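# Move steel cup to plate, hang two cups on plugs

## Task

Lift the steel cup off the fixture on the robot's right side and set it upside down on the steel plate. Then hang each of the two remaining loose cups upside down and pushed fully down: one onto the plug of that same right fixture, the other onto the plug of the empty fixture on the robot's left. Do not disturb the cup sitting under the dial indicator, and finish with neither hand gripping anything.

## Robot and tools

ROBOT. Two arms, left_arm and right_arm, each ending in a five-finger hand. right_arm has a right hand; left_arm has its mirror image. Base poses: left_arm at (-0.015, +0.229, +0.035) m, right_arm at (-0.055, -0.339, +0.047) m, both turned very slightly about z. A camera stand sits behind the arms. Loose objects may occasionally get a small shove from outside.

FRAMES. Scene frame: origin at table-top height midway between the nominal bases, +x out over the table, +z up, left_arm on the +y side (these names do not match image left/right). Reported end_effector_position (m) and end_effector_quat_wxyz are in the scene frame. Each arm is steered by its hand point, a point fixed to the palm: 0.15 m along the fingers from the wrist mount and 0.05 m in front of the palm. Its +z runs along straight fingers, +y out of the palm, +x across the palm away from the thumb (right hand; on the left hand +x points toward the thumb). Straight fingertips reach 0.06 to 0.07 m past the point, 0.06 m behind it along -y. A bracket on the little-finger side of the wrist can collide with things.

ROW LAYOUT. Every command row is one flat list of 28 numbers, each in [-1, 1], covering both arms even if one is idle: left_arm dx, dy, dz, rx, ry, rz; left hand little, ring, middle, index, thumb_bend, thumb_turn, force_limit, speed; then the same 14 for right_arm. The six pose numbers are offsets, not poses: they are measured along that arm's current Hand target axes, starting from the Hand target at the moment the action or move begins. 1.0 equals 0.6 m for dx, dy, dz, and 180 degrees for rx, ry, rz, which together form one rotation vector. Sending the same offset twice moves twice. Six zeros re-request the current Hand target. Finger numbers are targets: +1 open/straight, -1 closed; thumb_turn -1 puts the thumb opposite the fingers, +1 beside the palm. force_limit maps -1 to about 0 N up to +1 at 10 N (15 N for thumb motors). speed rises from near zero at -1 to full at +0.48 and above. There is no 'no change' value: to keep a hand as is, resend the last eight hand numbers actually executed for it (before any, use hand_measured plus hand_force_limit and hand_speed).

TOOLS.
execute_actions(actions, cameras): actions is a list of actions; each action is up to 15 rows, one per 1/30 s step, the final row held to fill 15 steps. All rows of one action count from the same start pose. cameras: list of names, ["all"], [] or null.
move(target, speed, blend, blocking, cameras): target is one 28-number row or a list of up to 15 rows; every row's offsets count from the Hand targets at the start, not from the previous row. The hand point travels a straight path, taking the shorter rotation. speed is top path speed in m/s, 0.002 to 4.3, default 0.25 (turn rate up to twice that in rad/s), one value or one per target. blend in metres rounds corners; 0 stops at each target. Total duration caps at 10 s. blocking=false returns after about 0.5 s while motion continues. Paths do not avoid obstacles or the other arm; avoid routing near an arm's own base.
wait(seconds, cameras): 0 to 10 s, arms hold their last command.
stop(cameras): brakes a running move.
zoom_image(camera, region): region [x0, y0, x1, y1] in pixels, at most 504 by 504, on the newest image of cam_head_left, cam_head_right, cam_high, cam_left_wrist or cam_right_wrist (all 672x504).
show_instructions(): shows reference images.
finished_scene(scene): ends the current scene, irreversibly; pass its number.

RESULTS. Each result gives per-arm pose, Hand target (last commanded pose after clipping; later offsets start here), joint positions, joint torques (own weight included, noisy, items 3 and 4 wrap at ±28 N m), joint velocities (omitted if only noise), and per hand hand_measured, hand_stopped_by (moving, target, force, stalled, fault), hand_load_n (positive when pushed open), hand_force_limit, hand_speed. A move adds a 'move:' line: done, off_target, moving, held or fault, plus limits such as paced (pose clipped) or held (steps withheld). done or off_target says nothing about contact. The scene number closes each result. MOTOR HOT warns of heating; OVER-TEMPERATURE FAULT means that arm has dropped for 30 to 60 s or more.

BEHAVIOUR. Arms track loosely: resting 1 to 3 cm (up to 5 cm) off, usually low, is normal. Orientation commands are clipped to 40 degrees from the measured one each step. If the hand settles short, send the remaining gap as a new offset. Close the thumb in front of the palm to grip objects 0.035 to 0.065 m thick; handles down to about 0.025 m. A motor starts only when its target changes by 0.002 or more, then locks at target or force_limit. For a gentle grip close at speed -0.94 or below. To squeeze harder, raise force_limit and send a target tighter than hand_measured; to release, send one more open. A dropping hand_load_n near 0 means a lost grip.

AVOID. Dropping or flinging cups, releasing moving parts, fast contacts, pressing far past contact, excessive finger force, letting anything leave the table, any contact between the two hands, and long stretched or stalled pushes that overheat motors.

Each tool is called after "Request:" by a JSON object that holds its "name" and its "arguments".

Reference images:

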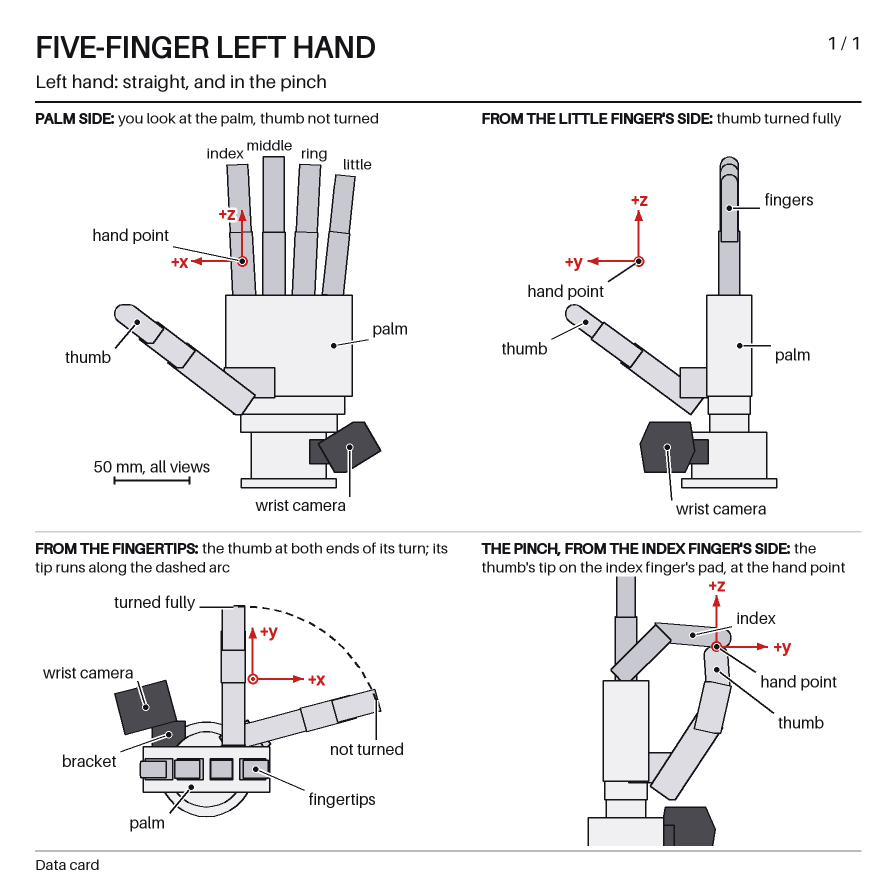

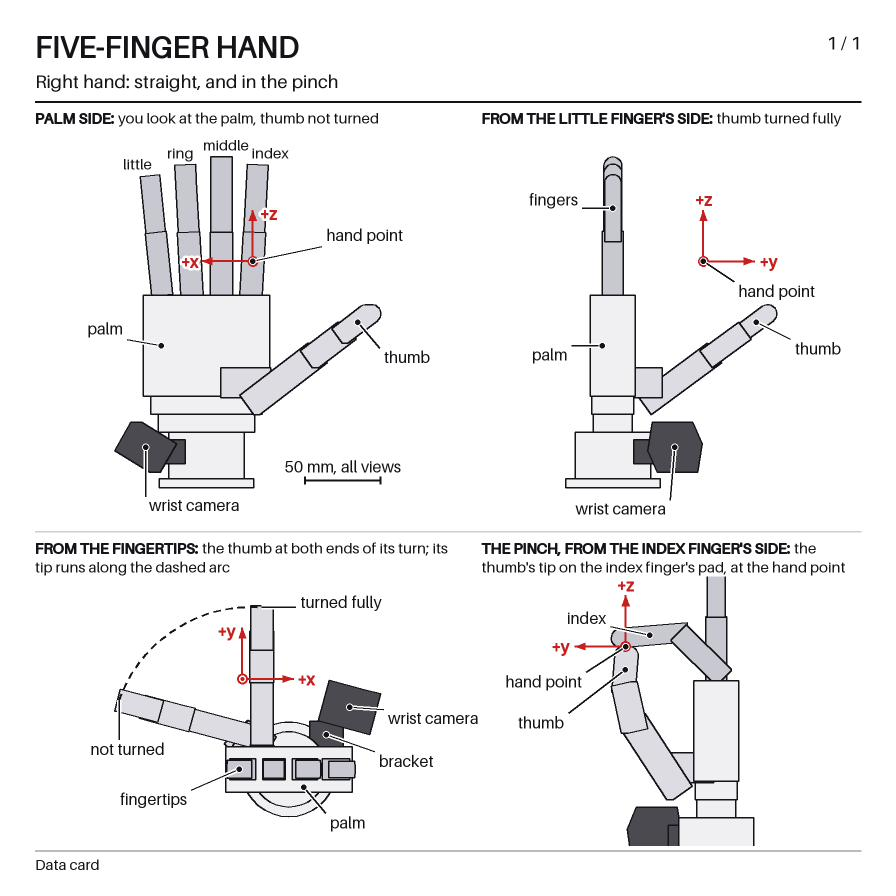

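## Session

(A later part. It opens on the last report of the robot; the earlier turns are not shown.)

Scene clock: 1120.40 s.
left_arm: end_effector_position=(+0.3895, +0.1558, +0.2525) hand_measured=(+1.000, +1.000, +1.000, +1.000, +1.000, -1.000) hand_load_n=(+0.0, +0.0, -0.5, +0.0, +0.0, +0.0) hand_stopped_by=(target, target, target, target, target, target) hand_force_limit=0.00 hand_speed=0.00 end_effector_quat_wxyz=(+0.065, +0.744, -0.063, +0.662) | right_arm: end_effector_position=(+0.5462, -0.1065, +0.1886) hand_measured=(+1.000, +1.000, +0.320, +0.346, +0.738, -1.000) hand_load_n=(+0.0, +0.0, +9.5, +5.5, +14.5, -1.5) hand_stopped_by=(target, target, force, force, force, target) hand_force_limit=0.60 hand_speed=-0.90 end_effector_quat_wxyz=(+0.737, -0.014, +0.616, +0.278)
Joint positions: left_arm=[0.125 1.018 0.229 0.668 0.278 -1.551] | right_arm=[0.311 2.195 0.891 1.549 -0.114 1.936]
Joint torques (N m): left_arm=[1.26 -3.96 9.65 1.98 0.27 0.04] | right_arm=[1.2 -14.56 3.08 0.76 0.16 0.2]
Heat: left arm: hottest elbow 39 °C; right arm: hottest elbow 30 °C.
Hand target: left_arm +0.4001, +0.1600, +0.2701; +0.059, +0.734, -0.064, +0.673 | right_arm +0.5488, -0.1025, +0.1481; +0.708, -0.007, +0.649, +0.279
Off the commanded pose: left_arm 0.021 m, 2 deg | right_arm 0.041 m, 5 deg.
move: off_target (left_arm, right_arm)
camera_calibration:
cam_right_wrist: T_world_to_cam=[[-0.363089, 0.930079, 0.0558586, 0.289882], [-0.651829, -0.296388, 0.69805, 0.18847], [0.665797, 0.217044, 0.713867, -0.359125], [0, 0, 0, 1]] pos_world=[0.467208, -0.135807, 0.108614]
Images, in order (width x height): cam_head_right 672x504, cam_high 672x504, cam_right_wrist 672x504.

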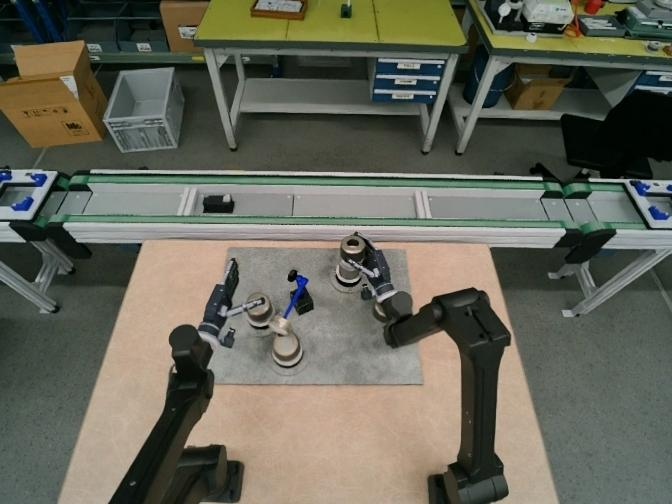

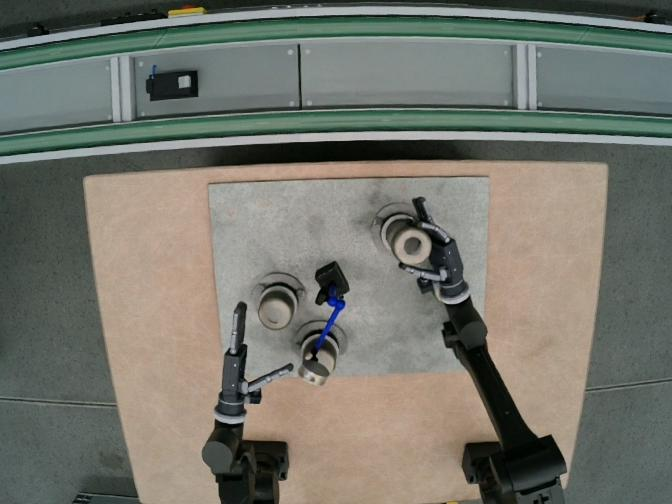

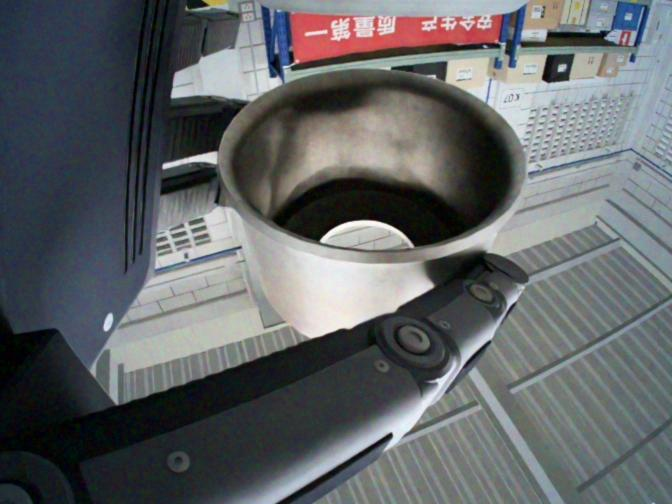

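Request:
{"name": "move", "arguments": {"target": [0,0,0,0,0,0,1,1,1,1,1,-1,0,0,0.0160,-0.0050,-0.0030,0,0.01,0,1,1,-0.1,-0.1,0.2,-1,0.6,-0.9], "speed": 0.05, "cameras": ["cam_right_wrist","cam_head_right"]}}

Request:
{"name": "zoom_image", "arguments": {"camera": "cam_head_right", "region": [300, 210, 430, 330]}}

Scene clock: 1122.70 s.
left_arm: end_effector_position=(+0.3895, +0.1558, +0.2525) hand_measured=(+1.000, +1.000, +1.000, +1.000, +1.000, -1.000) hand_load_n=(+0.0, +0.0, +0.0, +0.0, +0.0, +0.0) hand_stopped_by=(target, target, target, target, target, target) hand_force_limit=0.00 hand_speed=0.00 end_effector_quat_wxyz=(+0.065, +0.744, -0.063, +0.662) | right_arm: end_effector_position=(+0.5472, -0.1056, +0.1864) hand_measured=(+1.000, +1.000, +0.320, +0.346, +0.738, -1.000) hand_load_n=(+0.0, +0.0, +9.5, +5.5, +14.5, -2.0) hand_stopped_by=(target, target, force, force, force, target) hand_force_limit=0.60 hand_speed=-0.90 end_effector_quat_wxyz=(+0.733, -0.015, +0.621, +0.277)
Joint positions: left_arm=[0.125 1.018 0.229 0.668 0.278 -1.551] | right_arm=[0.311 2.193 0.89 1.535 -0.117 1.936]
Joint torques (N m): left_arm=[1.73 -3.96 9.63 1.91 0.28 0.05] | right_arm=[0.91 -13.92 2.7 0.68 -0.25 0.2]
Heat: left arm: hottest elbow 39 °C; right arm: hottest elbow 30 °C.
Hand target: left_arm +0.4001, +0.1600, +0.2701; +0.059, +0.734, -0.064, +0.673 | right_arm +0.5484, -0.1020, +0.1380; +0.698, -0.011, +0.660, +0.279
Off the commanded pose: left_arm 0.021 m, 2 deg | right_arm 0.049 m, 6 deg.
move: off_target (left_arm, right_arm)
camera_calibration:
cam_right_wrist: T_world_to_cam=[[-0.365203, 0.92921, 0.0565309, 0.290453], [-0.64278, -0.295624, 0.706711, 0.184479], [0.673394, 0.221756, 0.705241, -0.360491], [0, 0, 0, 1]] pos_world=[0.467406, -0.135414, 0.107441]
Images, in order (width x height): cam_head_right 672x504, cam_right_wrist 672x504.

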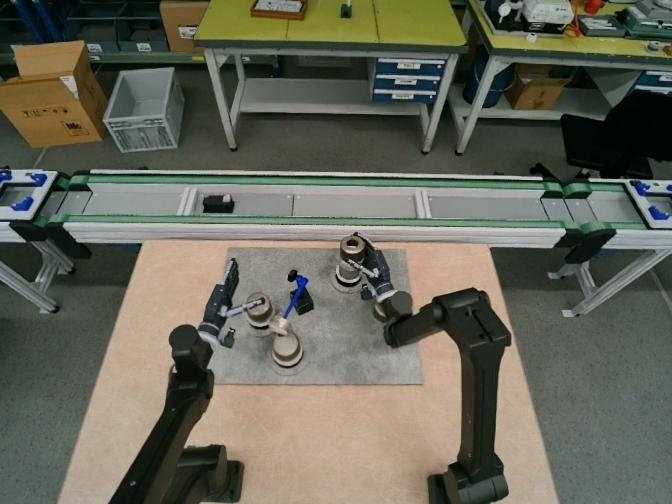

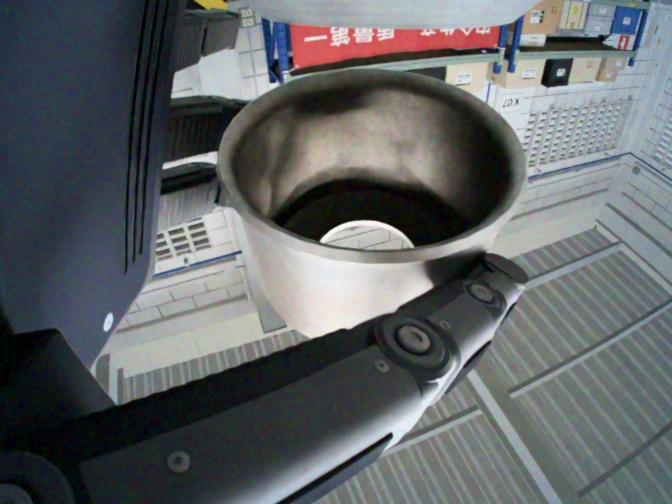

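Scaled by 3.877 from the camera's 672x504 image, which has a finer 960x720 frame.

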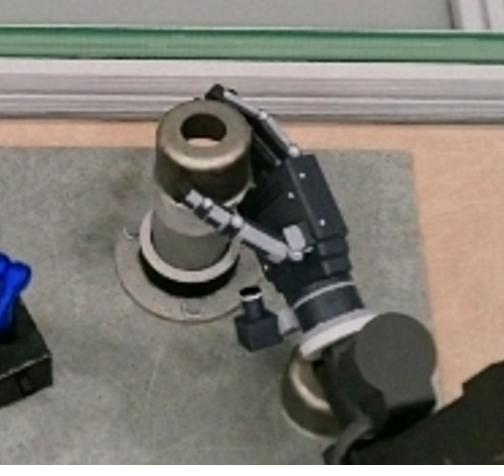

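Request:
{"name": "move", "arguments": {"target": [[0,0,0,0,0,0,1,1,1,1,1,-1,0,0,-0.085,0.0323,0.0118,0,0,0,1,1,-0.1,-0.1,0.2,-1,0.6,-0.9],[0,0,0,0,0,0,1,1,1,1,1,-1,0,0,-0.0747,0.0147,0.0317,0.010,0.023,0,1,1,-0.1,-0.1,0.2,-1,0.6,-0.9]], "speed": 0.06, "cameras": ["cam_right_wrist","cam_head_right","cam_high"]}}

Request:
{"name": "zoom_image", "arguments": {"camera": "cam_head_right", "region": [300, 210, 430, 330]}}

Request:
{"name": "zoom_image", "arguments": {"camera": "cam_high", "region": [350, 180, 480, 300]}}

Scene clock: 1135.80 s.
left_arm: end_effector_position=(+0.3895, +0.1558, +0.2525) hand_measured=(+1.000, +1.000, +1.000, +1.000, +1.000, -1.000) hand_load_n=(+0.0, +0.0, +0.0, +0.0, +0.0, +0.0) hand_stopped_by=(target, target, target, target, target, target) hand_force_limit=0.00 hand_speed=0.00 end_effector_quat_wxyz=(+0.065, +0.744, -0.063, +0.662) | right_arm: end_effector_position=(+0.5553, -0.1003, +0.1627) hand_measured=(+1.000, +1.000, +0.320, +0.346, +0.738, -1.000) hand_load_n=(+0.0, +0.0, +10.0, +5.0, +14.0, -1.5) hand_stopped_by=(target, target, force, force, force, target) hand_force_limit=0.60 hand_speed=-0.90 end_effector_quat_wxyz=(+0.661, -0.013, +0.702, +0.265)
Joint positions: left_arm=[0.125 1.018 0.229 0.668 0.278 -1.551] | right_arm=[0.311 2.095 0.847 1.261 -0.133 1.936]
Joint torques (N m): left_arm=[1.49 -4.54 9.62 1.78 0.29 0.07] | right_arm=[-0.26 -21.19 5.09 1.66 -0.1 0.09]
Heat: left arm: hottest elbow 39 °C; right arm: hottest elbow 29 °C.
Hand target: left_arm +0.4001, +0.1600, +0.2701; +0.059, +0.734, -0.064, +0.673 | right_arm +0.5634, -0.1040, +0.1851; +0.673, -0.010, +0.689, +0.268
Off the commanded pose: left_arm 0.021 m, 2 deg | right_arm 0.024 m, 2 deg.
move: off_target (left_arm, right_arm)
camera_calibration:
cam_right_wrist: T_world_to_cam=[[-0.365795, 0.927392, 0.0783483, 0.286467], [-0.474554, -0.258271, 0.841484, 0.0964352], [0.80062, 0.27063, 0.534572, -0.388382], [0, 0, 0, 1]] pos_world=[0.461498, -0.135653, 0.104025]
Images, in order (width x height): cam_head_right 672x504, cam_high 672x504, cam_right_wrist 672x504.

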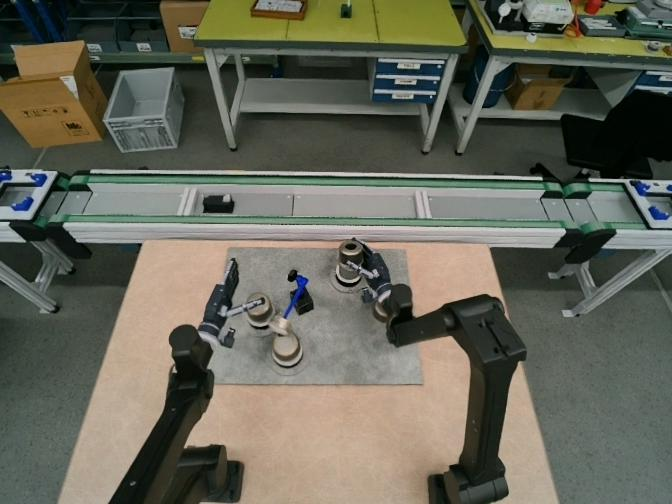

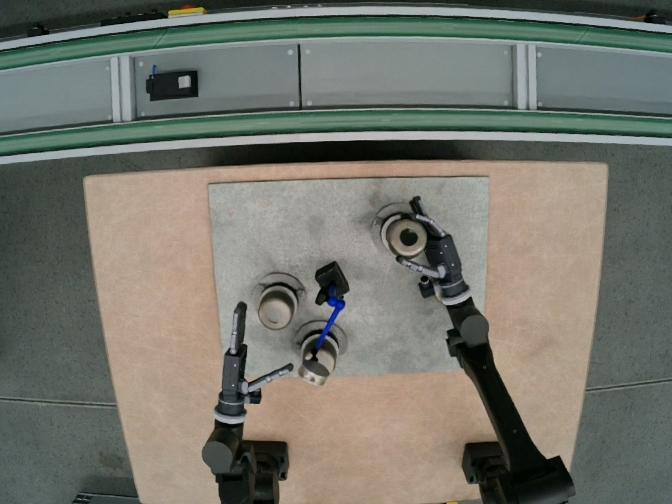

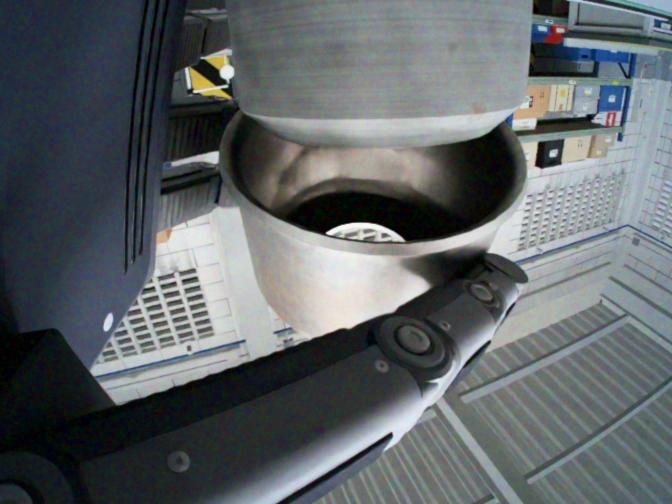

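Scaled by 3.877 from the camera's 672x504 image, which has a finer 960x720 frame.

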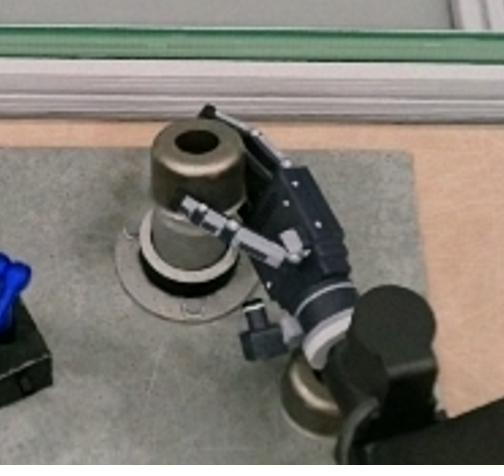

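Scaled by 3.877 from the camera's 672x504 image, which has a finer 960x720 frame.

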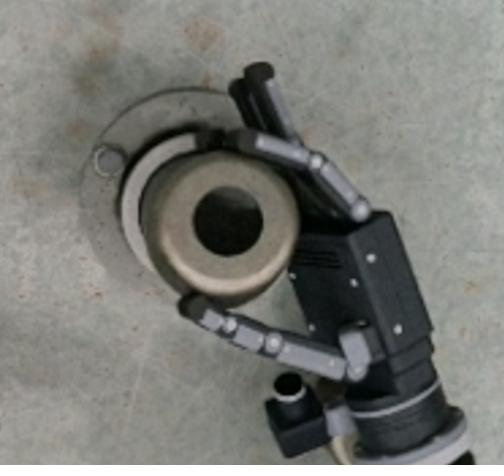

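Request:
{"name": "move", "arguments": {"target": [0,0,0,0,0,0,1,1,1,1,1,-1,0,0,0.0573,-0.0098,-0.028,0,0,0,1,1,-0.1,-0.1,0.2,-1,0.6,-0.9], "speed": 0.05, "cameras": ["cam_right_wrist","cam_head_right","cam_high"]}}

Request:
{"name": "zoom_image", "arguments": {"camera": "cam_head_right", "region": [300, 210, 430, 330]}}

Request:
{"name": "zoom_image", "arguments": {"camera": "cam_high", "region": [350, 180, 480, 300]}}

Scene clock: 1145.77 s.
left_arm: end_effector_position=(+0.3895, +0.1558, +0.2525) hand_measured=(+1.000, +1.000, +1.000, +1.000, +1.000, -1.000) hand_load_n=(+0.0, +0.0, +0.0, +0.0, +0.0, -0.5) hand_stopped_by=(target, target, target, target, target, target) hand_force_limit=0.00 hand_speed=0.00 end_effector_quat_wxyz=(+0.065, +0.744, -0.063, +0.662) | right_arm: end_effector_position=(+0.5515, -0.1030, +0.1536) hand_measured=(+1.000, +1.000, +0.320, +0.344, +0.738, -1.000) hand_load_n=(+0.0, +0.0, +11.5, +1.0, +11.5, -1.5) hand_stopped_by=(target, target, force, force, force, target) hand_force_limit=0.60 hand_speed=-0.90 end_effector_quat_wxyz=(+0.670, -0.011, +0.694, +0.264)
Joint positions: left_arm=[0.125 1.018 0.229 0.668 0.278 -1.551] | right_arm=[0.311 2.136 0.845 1.326 -0.124 1.935]
Joint torques (N m): left_arm=[1.44 -3.55 9.62 2.04 0.23 0.09] | right_arm=[0.62 -17.2 3.15 3.22 -0.05 0.1]
Heat: left arm: hottest elbow 39 °C; right arm: hottest elbow 29 °C.
Hand target: left_arm +0.4001, +0.1600, +0.2701; +0.059, +0.734, -0.064, +0.673 | right_arm +0.5469, -0.1035, +0.1501; +0.673, -0.010, +0.689, +0.268
Off the commanded pose: left_arm 0.021 m, 2 deg | right_arm 0.006 m, 1 deg.
move: off_target (left_arm)
camera_calibration:
cam_right_wrist: T_world_to_cam=[[-0.359349, 0.930187, 0.0749726, 0.285443], [-0.495665, -0.258319, 0.829209, 0.115084], [0.790686, 0.260814, 0.553888, -0.378241], [0, 0, 0, 1]] pos_world=[0.458687, -0.137136, 0.0926745]
Images, in order (width x height): cam_head_right 672x504, cam_high 672x504, cam_right_wrist 672x504.

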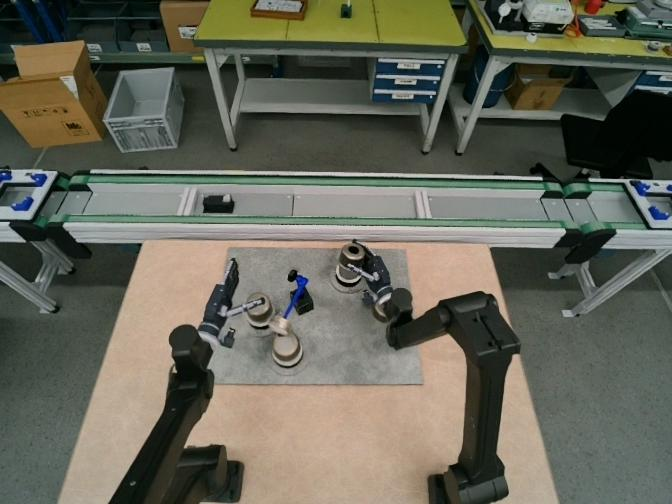

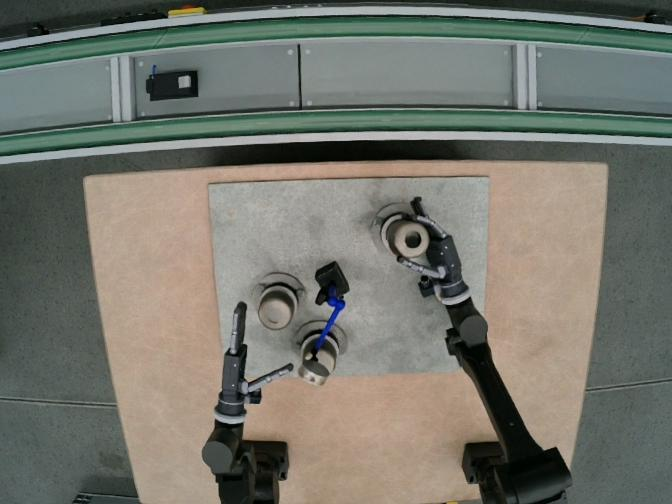

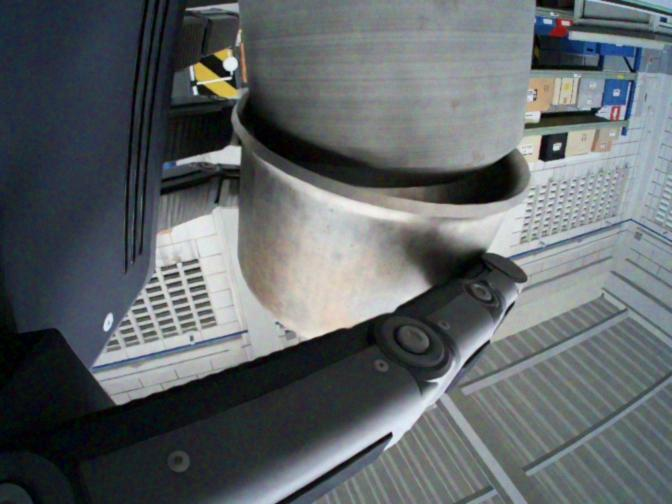

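Scaled by 3.877 from the camera's 672x504 image, which has a finer 960x720 frame.

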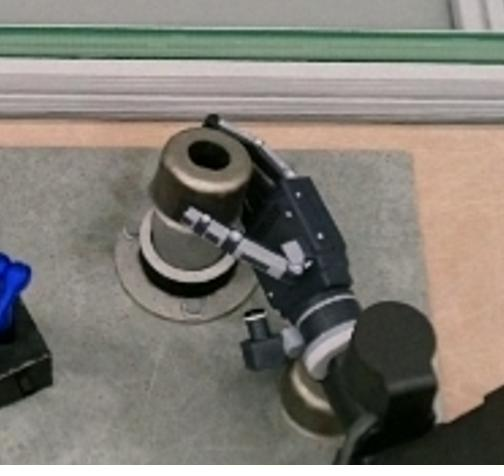

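Scaled by 3.877 from the camera's 672x504 image, which has a finer 960x720 frame.

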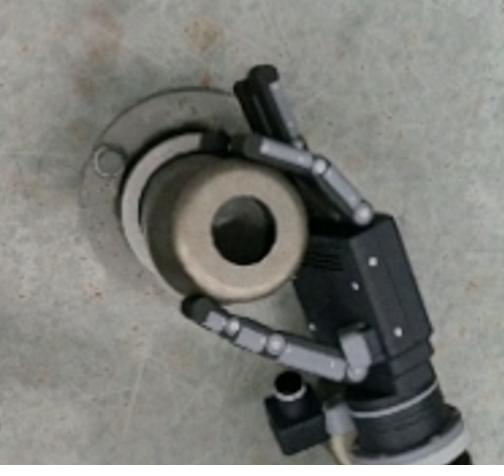

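Request:
{"name": "move", "arguments": {"target": [0,0,0,0,0,0,1,1,1,1,1,-1,0,0,0.016,0.0038,0.0032,0,0,-0.055,1,1,-0.1,-0.1,0.2,-1,0.6,-0.9], "speed": 0.05, "cameras": ["cam_right_wrist","cam_head_right","cam_high"]}}

Request:
{"name": "zoom_image", "arguments": {"camera": "cam_head_right", "region": [300, 210, 430, 330]}}

Request:
{"name": "zoom_image", "arguments": {"camera": "cam_high", "region": [350, 180, 480, 300]}}

Scene clock: 1151.87 s.
left_arm: end_effector_position=(+0.3895, +0.1558, +0.2525) hand_measured=(+1.000, +1.000, +1.000, +1.000, +1.000, -1.000) hand_load_n=(+0.0, +0.0, +0.0, +0.0, +0.0, -0.5) hand_stopped_by=(target, target, target, target, target, target) hand_force_limit=0.00 hand_speed=0.00 end_effector_quat_wxyz=(+0.065, +0.744, -0.063, +0.662) | right_arm: end_effector_position=(+0.5487, -0.0972, +0.1502) hand_measured=(+1.000, +1.000, +0.320, +0.344, +0.738, -1.000) hand_load_n=(+0.0, +0.0, +12.5, +1.5, +11.5, -2.0) hand_stopped_by=(target, target, force, force, force, target) hand_force_limit=0.60 hand_speed=-0.90 end_effector_quat_wxyz=(+0.691, -0.059, +0.687, +0.216)
Joint positions: left_arm=[0.125 1.018 0.229 0.668 0.278 -1.551] | right_arm=[0.311 2.136 0.845 1.34 -0.122 1.794]
Joint torques (N m): left_arm=[0.79 -4.89 9.74 1.95 0.25 0.05] | right_arm=[0.21 -16.91 3.56 2.55 -0.26 -0.23]
Heat: left arm: hottest elbow 39 °C; right arm: hottest elbow 29 °C.
Hand target: left_arm +0.4001, +0.1600, +0.2701; +0.059, +0.734, -0.064, +0.673 | right_arm +0.5469, -0.0975, +0.1421; +0.694, -0.070, +0.686, +0.209
Off the commanded pose: left_arm 0.021 m, 2 deg | right_arm 0.008 m, 1 deg.
move: off_target (left_arm)
camera_calibration:
cam_right_wrist: T_world_to_cam=[[-0.352561, 0.93338, -0.0671038, 0.297343], [-0.552047, -0.149549, 0.820292, 0.160871], [0.755608, 0.326248, 0.567995, -0.352079], [0, 0, 0, 1]] pos_world=[0.459674, -0.138611, 0.0879703]
Images, in order (width x height): cam_head_right 672x504, cam_high 672x504, cam_right_wrist 672x504.

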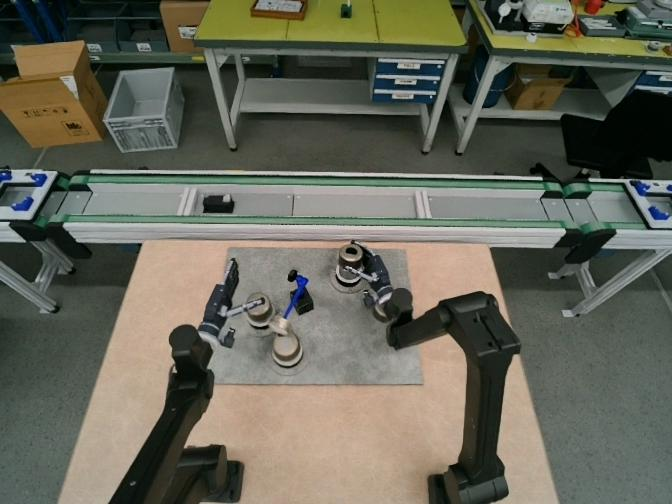

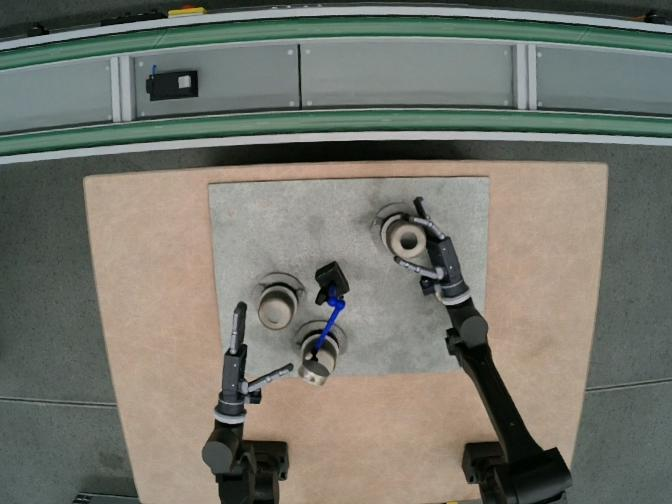

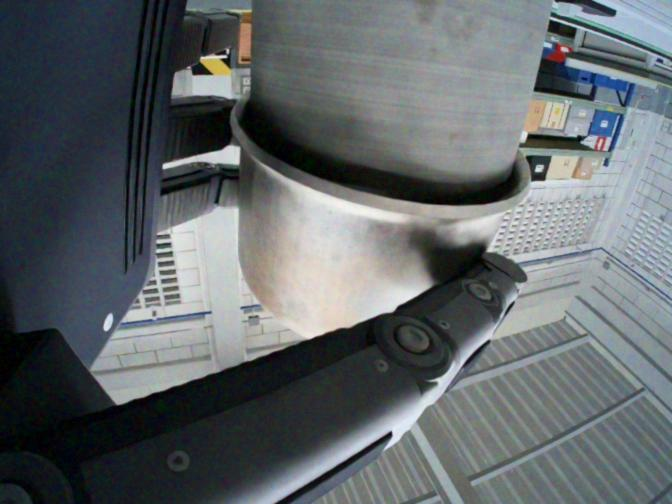

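Scaled by 3.877 from the camera's 672x504 image, which has a finer 960x720 frame.

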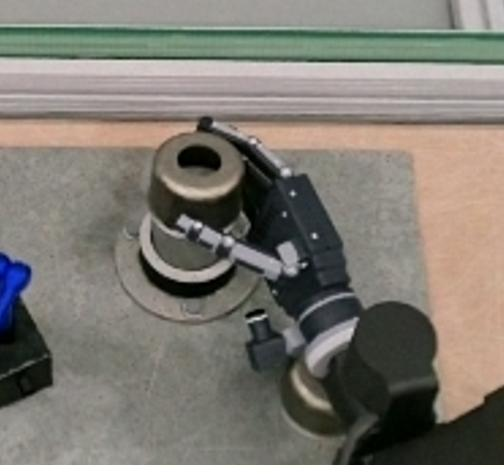

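Scaled by 3.877 from the camera's 672x504 image, which has a finer 960x720 frame.

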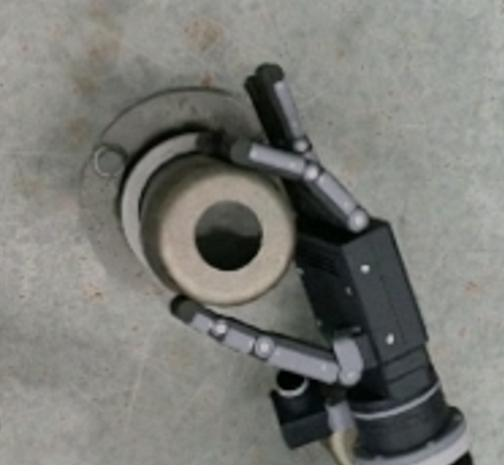

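Request:
{"name": "move", "arguments": {"target": [0,0,0,0,0,0,1,1,1,1,1,-1,0,0,0.029,0.0005,-0.0025,0,0,-0.03,1,1,-0.1,-0.1,0.2,-1,0.6,-0.9], "speed": 0.05, "cameras": ["cam_right_wrist","cam_head_right","cam_high"]}}

Request:
{"name": "zoom_image", "arguments": {"camera": "cam_head_right", "region": [300, 210, 430, 330]}}

Request:
{"name": "zoom_image", "arguments": {"camera": "cam_high", "region": [350, 180, 480, 300]}}

Scene clock: 1159.67 s.
left_arm: end_effector_position=(+0.3895, +0.1558, +0.2525) hand_measured=(+1.000, +1.000, +1.000, +1.000, +1.000, -1.000) hand_load_n=(+0.0, +0.0, +0.0, +0.0, +0.0, +0.0) hand_stopped_by=(target, target, target, target, target, target) hand_force_limit=0.00 hand_speed=0.00 end_effector_quat_wxyz=(+0.065, +0.744, -0.063, +0.662) | right_arm: end_effector_position=(+0.5473, -0.0954, +0.1499) hand_measured=(+1.000, +1.000, +0.320, +0.344, +0.738, -1.000) hand_load_n=(+0.0, +0.0, +14.0, +0.0, +9.5, -2.0) hand_stopped_by=(target, target, force, force, force, target) hand_force_limit=0.60 hand_speed=-0.90 end_effector_quat_wxyz=(+0.706, -0.084, +0.678, +0.187)
Joint positions: left_arm=[0.125 1.018 0.229 0.668 0.278 -1.551] | right_arm=[0.311 2.138 0.845 1.361 -0.116 1.713]
Joint torques (N m): left_arm=[1.26 -3.14 9.69 1.98 0.29 0.04] | right_arm=[0.21 -14.27 3.84 2.73 -0.52 -0.37]
Heat: left arm: hottest elbow 39 °C; right arm: hottest elbow 29 °C.
Hand target: left_arm +0.4001, +0.1600, +0.2701; +0.059, +0.734, -0.064, +0.673 | right_arm +0.5450, -0.0945, +0.1249; +0.703, -0.102, +0.682, +0.176
Off the commanded pose: left_arm 0.021 m, 2 deg | right_arm 0.025 m, 2 deg.
move: off_target (left_arm, right_arm)
camera_calibration:
cam_right_wrist: T_world_to_cam=[[-0.337003, 0.929779, -0.148122, 0.298456], [-0.592387, -0.0871187, 0.80093, 0.191561], [0.731783, 0.357661, 0.580148, -0.33726], [0, 0, 0, 1]] pos_world=[0.46086, -0.140185, 0.0864415]
Images, in order (width x height): cam_head_right 672x504, cam_high 672x504, cam_right_wrist 672x504.

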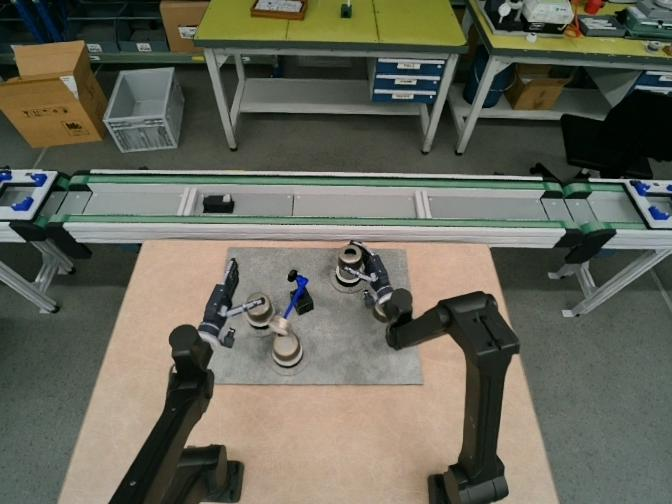

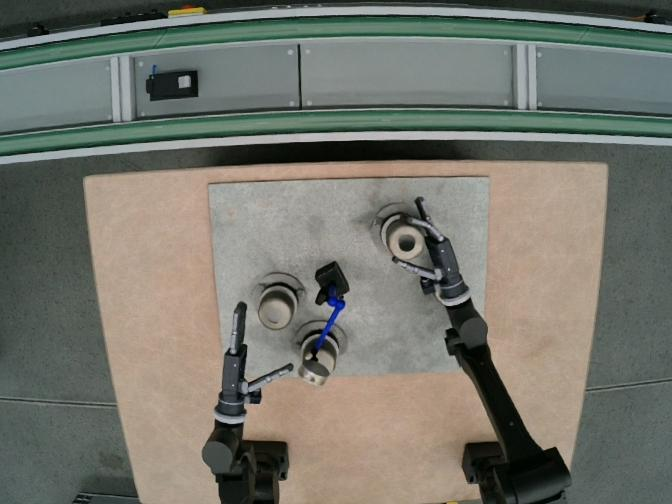

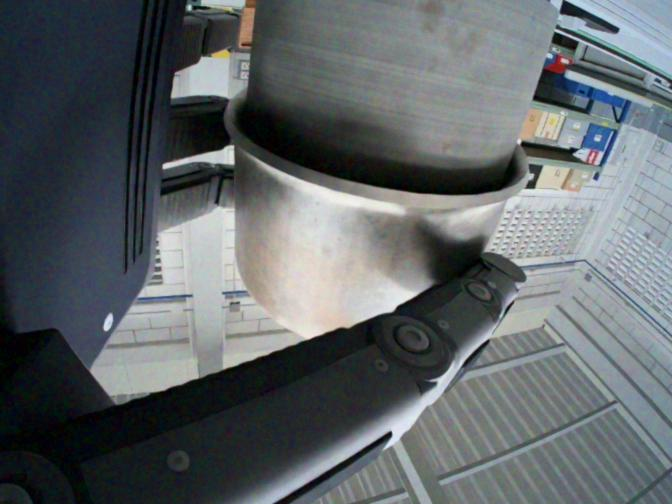

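Scaled by 3.877 from the camera's 672x504 image, which has a finer 960x720 frame.

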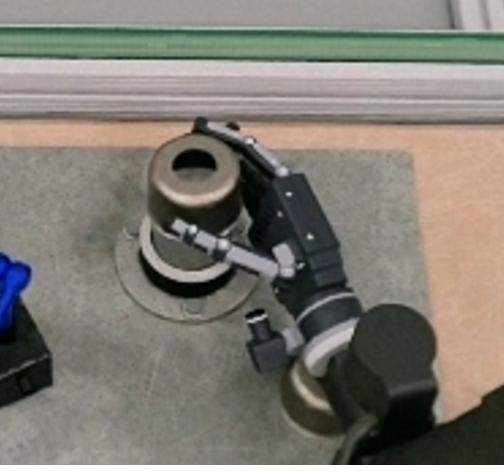

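Scaled by 3.877 from the camera's 672x504 image, which has a finer 960x720 frame.

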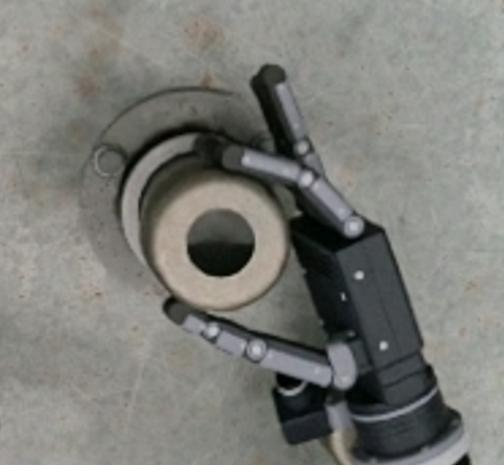

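Request:
{"name": "execute_actions", "arguments": {"actions": [[[0,0,0,0,0,0,1,1,1,1,1,-1,0,0,0,0,0,0,0,0,1,1,0.42,0.44,0.82,-1,0.8,-0.9]],[[0,0,0,0,0,0,1,1,1,1,1,-1,0,0,0,0,0,0,0,0,1,1,0.42,0.44,0.82,-1,0.8,-0.9]]], "cameras": ["cam_right_wrist","cam_head_right","cam_high"]}}

Request:
{"name": "zoom_image", "arguments": {"camera": "cam_head_right", "region": [300, 210, 430, 330]}}

Request:
{"name": "zoom_image", "arguments": {"camera": "cam_high", "region": [350, 180, 480, 300]}}

Scene clock: 1169.10 s.
left_arm: end_effector_position=(+0.3895, +0.1558, +0.2525) hand_measured=(+1.000, +1.000, +1.000, +1.000, +1.000, -1.000) hand_load_n=(+0.0, +0.0, +0.0, +0.0, +0.0, +0.0) hand_stopped_by=(target, target, target, target, target, target) hand_force_limit=0.00 hand_speed=0.00 end_effector_quat_wxyz=(+0.065, +0.744, -0.063, +0.662) | right_arm: end_effector_position=(+0.5445, -0.0930, +0.1508) hand_measured=(+1.000, +1.000, +0.420, +0.440, +0.820, -1.000) hand_load_n=(+0.0, +0.0, +0.0, +0.0, +0.0, +0.0) hand_stopped_by=(target, target, target, target, target, target) hand_force_limit=0.80 hand_speed=-0.90 end_effector_quat_wxyz=(+0.712, -0.096, +0.671, +0.184)
Joint positions: left_arm=[0.125 1.018 0.229 0.668 0.278 -1.551] | right_arm=[0.311 2.141 0.845 1.377 -0.128 1.693]
Joint torques (N m): left_arm=[1.32 -3.72 9.76 1.89 0.29 0.07] | right_arm=[0.15 -14.56 3.82 2.22 -0.09 -0.13]
Heat: left arm: hottest elbow 39 °C; right arm: hottest elbow 29 °C.
Hand target: left_arm +0.4001, +0.1600, +0.2701; +0.059, +0.734, -0.064, +0.673 | right_arm +0.5449, -0.0945, +0.1249; +0.703, -0.102, +0.682, +0.176
Off the commanded pose: left_arm 0.021 m, 2 deg | right_arm 0.026 m, 2 deg.
Step readings (end_effector_position of left_arm | right_arm):
0: (+0.3895, +0.1558, +0.2525) | (+0.5473, -0.0954, +0.1499)
1: (+0.3895, +0.1558, +0.2525) | (+0.5473, -0.0954, +0.1499)
2: (+0.3895, +0.1558, +0.2525) | (+0.5473, -0.0954, +0.1499)
4: (+0.3895, +0.1558, +0.2525) | (+0.5469, -0.0951, +0.1501)
8: (+0.3895, +0.1558, +0.2525) | (+0.5450, -0.0934, +0.1506)
15: (+0.3895, +0.1558, +0.2525) | (+0.5445, -0.0931, +0.1509)
16: (+0.3895, +0.1558, +0.2525) | (+0.5445, -0.0931, +0.1509)
17: (+0.3895, +0.1558, +0.2525) | (+0.5445, -0.0931, +0.1509)
19: (+0.3895, +0.1558, +0.2525) | (+0.5445, -0.0930, +0.1509)
23: (+0.3895, +0.1558, +0.2525) | (+0.5445, -0.0930, +0.1508)
30: (+0.3895, +0.1558, +0.2525) | (+0.5445, -0.0930, +0.1508)
camera_calibration:
cam_right_wrist: T_world_to_cam=[[-0.343517, 0.923546, -0.170465, 0.301712], [-0.608142, -0.0804325, 0.789743, 0.200263], [0.715653, 0.374957, 0.589277, -0.327588], [0, 0, 0, 1]] pos_world=[0.45987, -0.139706, 0.0863152]
Images, in order (width x height): cam_head_right 672x504, cam_high 672x504, cam_right_wrist 672x504.

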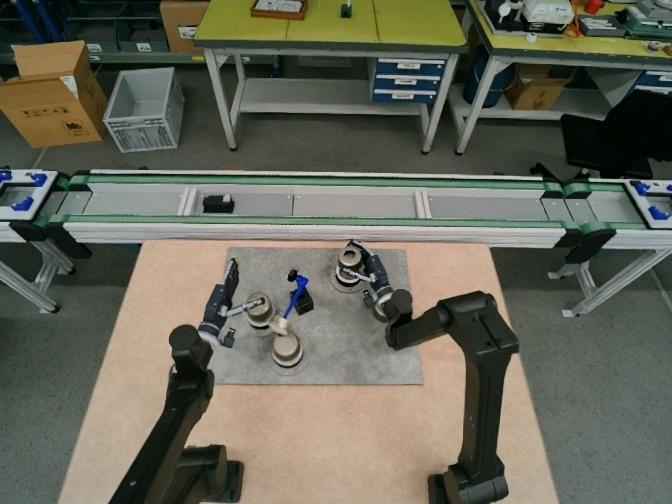

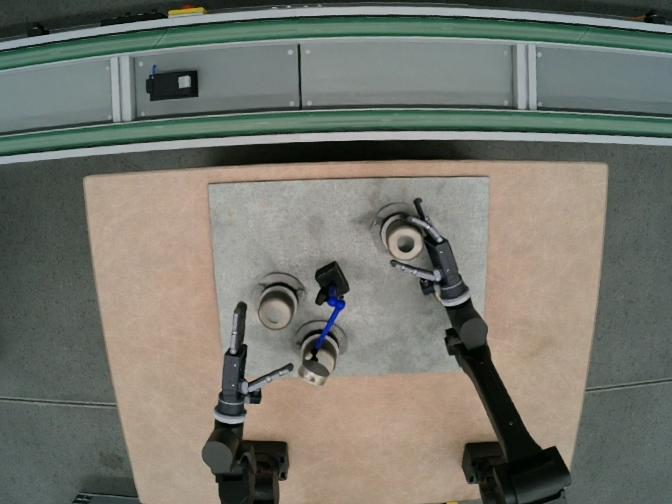

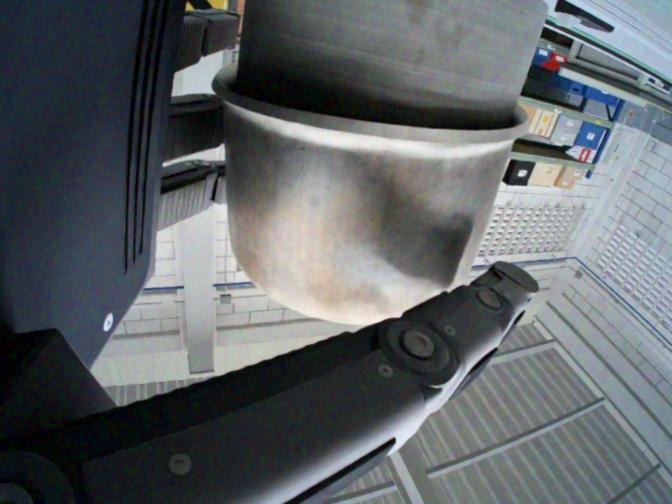

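Scaled by 3.877 from the camera's 672x504 image, which has a finer 960x720 frame.

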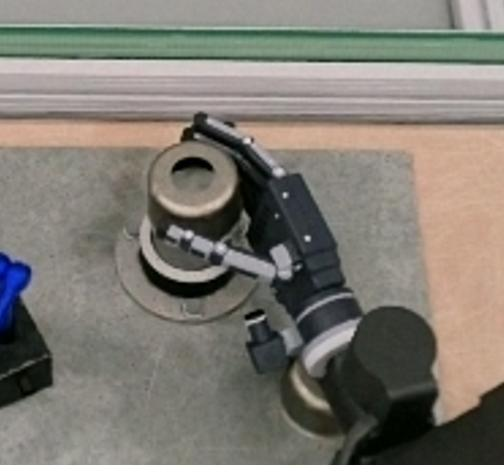

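Scaled by 3.877 from the camera's 672x504 image, which has a finer 960x720 frame.

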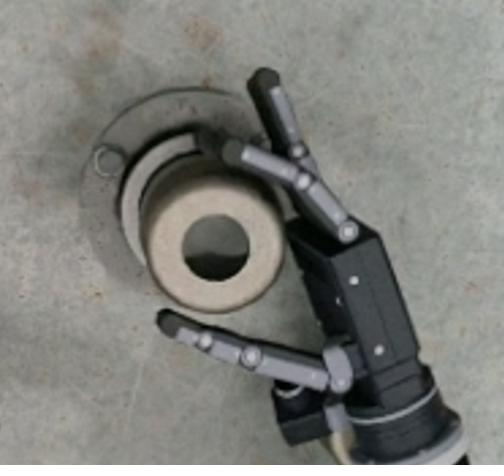

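Request:
{"name": "execute_actions", "arguments": {"actions": [[[0,0,0,0,0,0,1,1,1,1,1,-1,0,0,0,0,0,0,0,0,1,1,0.9,0.9,1,-1,0.8,-0.6]],[[0,0,0,0,0,0,1,1,1,1,1,-1,0,0,0,0,0,0,0,0,1,1,0.9,0.9,1,-1,0.8,-0.6]]], "cameras": ["cam_right_wrist","cam_head_right","cam_high"]}}

Request:
{"name": "zoom_image", "arguments": {"camera": "cam_head_right", "region": [300, 210, 430, 330]}}

Request:
{"name": "zoom_image", "arguments": {"camera": "cam_high", "region": [350, 180, 480, 300]}}

Scene clock: 1174.07 s.
left_arm: end_effector_position=(+0.3895, +0.1558, +0.2525) hand_measured=(+1.000, +1.000, +1.000, +1.000, +1.000, -1.000) hand_load_n=(+0.0, +0.0, +0.0, +0.0, +0.0, +0.0) hand_stopped_by=(target, target, target, target, target, target) hand_force_limit=0.00 hand_speed=0.00 end_effector_quat_wxyz=(+0.065, +0.744, -0.063, +0.662) | right_arm: end_effector_position=(+0.5445, -0.0930, +0.1508) hand_measured=(+1.000, +1.000, +0.900, +0.900, +1.000, -1.000) hand_load_n=(+0.0, +0.0, +0.0, +0.0, +0.0, -0.5) hand_stopped_by=(target, target, target, target, target, target) hand_force_limit=0.80 hand_speed=-0.60 end_effector_quat_wxyz=(+0.712, -0.096, +0.671, +0.184)
Joint positions: left_arm=[0.125 1.018 0.229 0.668 0.278 -1.551] | right_arm=[0.311 2.141 0.845 1.377 -0.128 1.692]
Joint torques (N m): left_arm=[1.26 -3.78 9.66 1.99 0.3 0.05] | right_arm=[0.09 -14.51 3.81 2.21 -0.08 -0.13]
Heat: left arm: hottest elbow 39 °C; right arm: hottest elbow 28 °C.
Hand target: left_arm +0.4001, +0.1600, +0.2701; +0.059, +0.734, -0.064, +0.673 | right_arm +0.5450, -0.0945, +0.1249; +0.703, -0.102, +0.682, +0.176
Off the commanded pose: left_arm 0.021 m, 2 deg | right_arm 0.026 m, 2 deg.
Step readings (end_effector_position of left_arm | right_arm):
0: (+0.3895, +0.1558, +0.2525) | (+0.5445, -0.0930, +0.1508)
1: (+0.3895, +0.1558, +0.2525) | (+0.5445, -0.0930, +0.1508)
2: (+0.3895, +0.1558, +0.2525) | (+0.5445, -0.0930, +0.1508)
4: (+0.3895, +0.1558, +0.2525) | (+0.5445, -0.0930, +0.1508)
8: (+0.3895, +0.1558, +0.2525) | (+0.5445, -0.0930, +0.1508)
15: (+0.3895, +0.1558, +0.2525) | (+0.5445, -0.0930, +0.1508)
16: (+0.3895, +0.1558, +0.2525) | (+0.5445, -0.0930, +0.1508)
17: (+0.3895, +0.1558, +0.2525) | (+0.5445, -0.0930, +0.1508)
19: (+0.3895, +0.1558, +0.2525) | (+0.5445, -0.0930, +0.1508)
23: (+0.3895, +0.1558, +0.2525) | (+0.5445, -0.0930, +0.1508)
30: (+0.3895, +0.1558, +0.2525) | (+0.5445, -0.0930, +0.1508)
camera_calibration:
cam_right_wrist: T_world_to_cam=[[-0.343461, 0.923424, -0.171239, 0.301736], [-0.608371, -0.0798513, 0.789626, 0.200459], [0.715486, 0.375382, 0.58921, -0.327445], [0, 0, 0, 1]] pos_world=[0.45987, -0.139706, 0.0863154]
Images, in order (width x height): cam_head_right 672x504, cam_high 672x504, cam_right_wrist 672x504.

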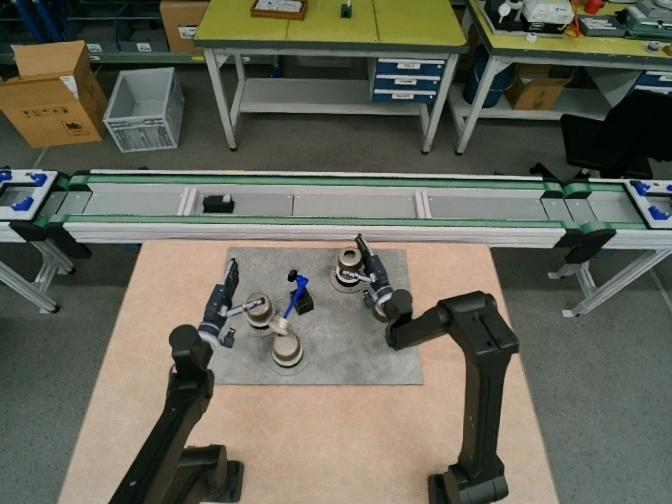

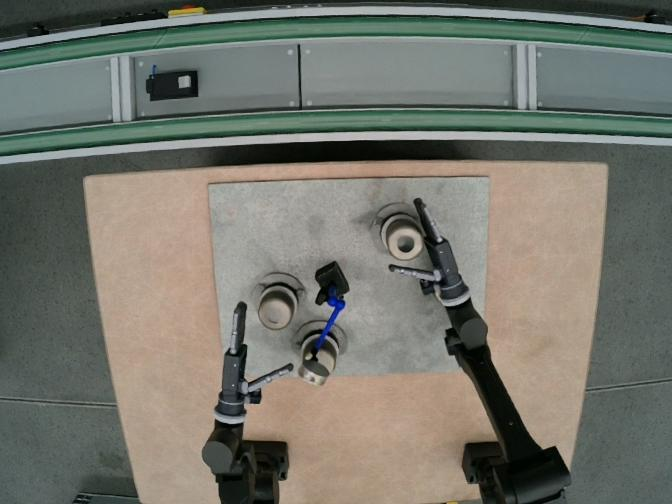

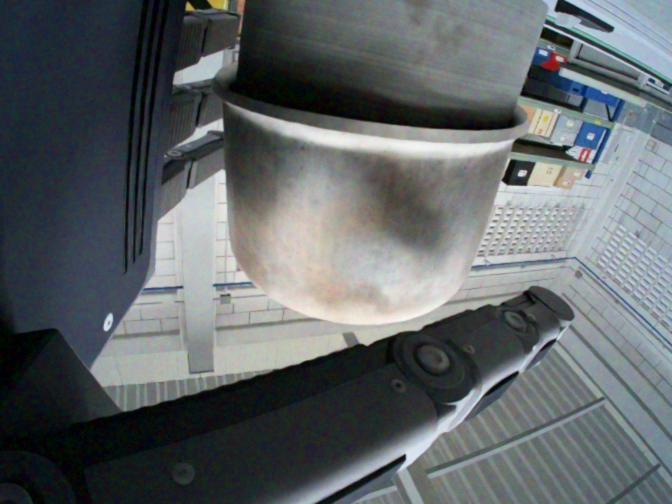

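Scaled by 3.877 from the camera's 672x504 image, which has a finer 960x720 frame.

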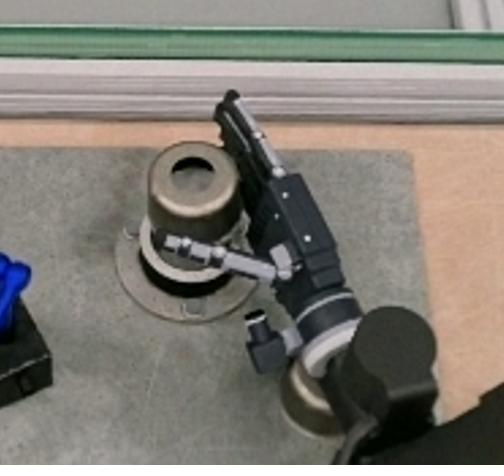

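Scaled by 3.877 from the camera's 672x504 image, which has a finer 960x720 frame.

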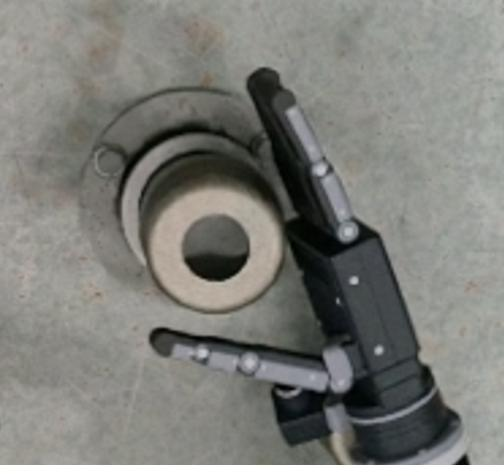

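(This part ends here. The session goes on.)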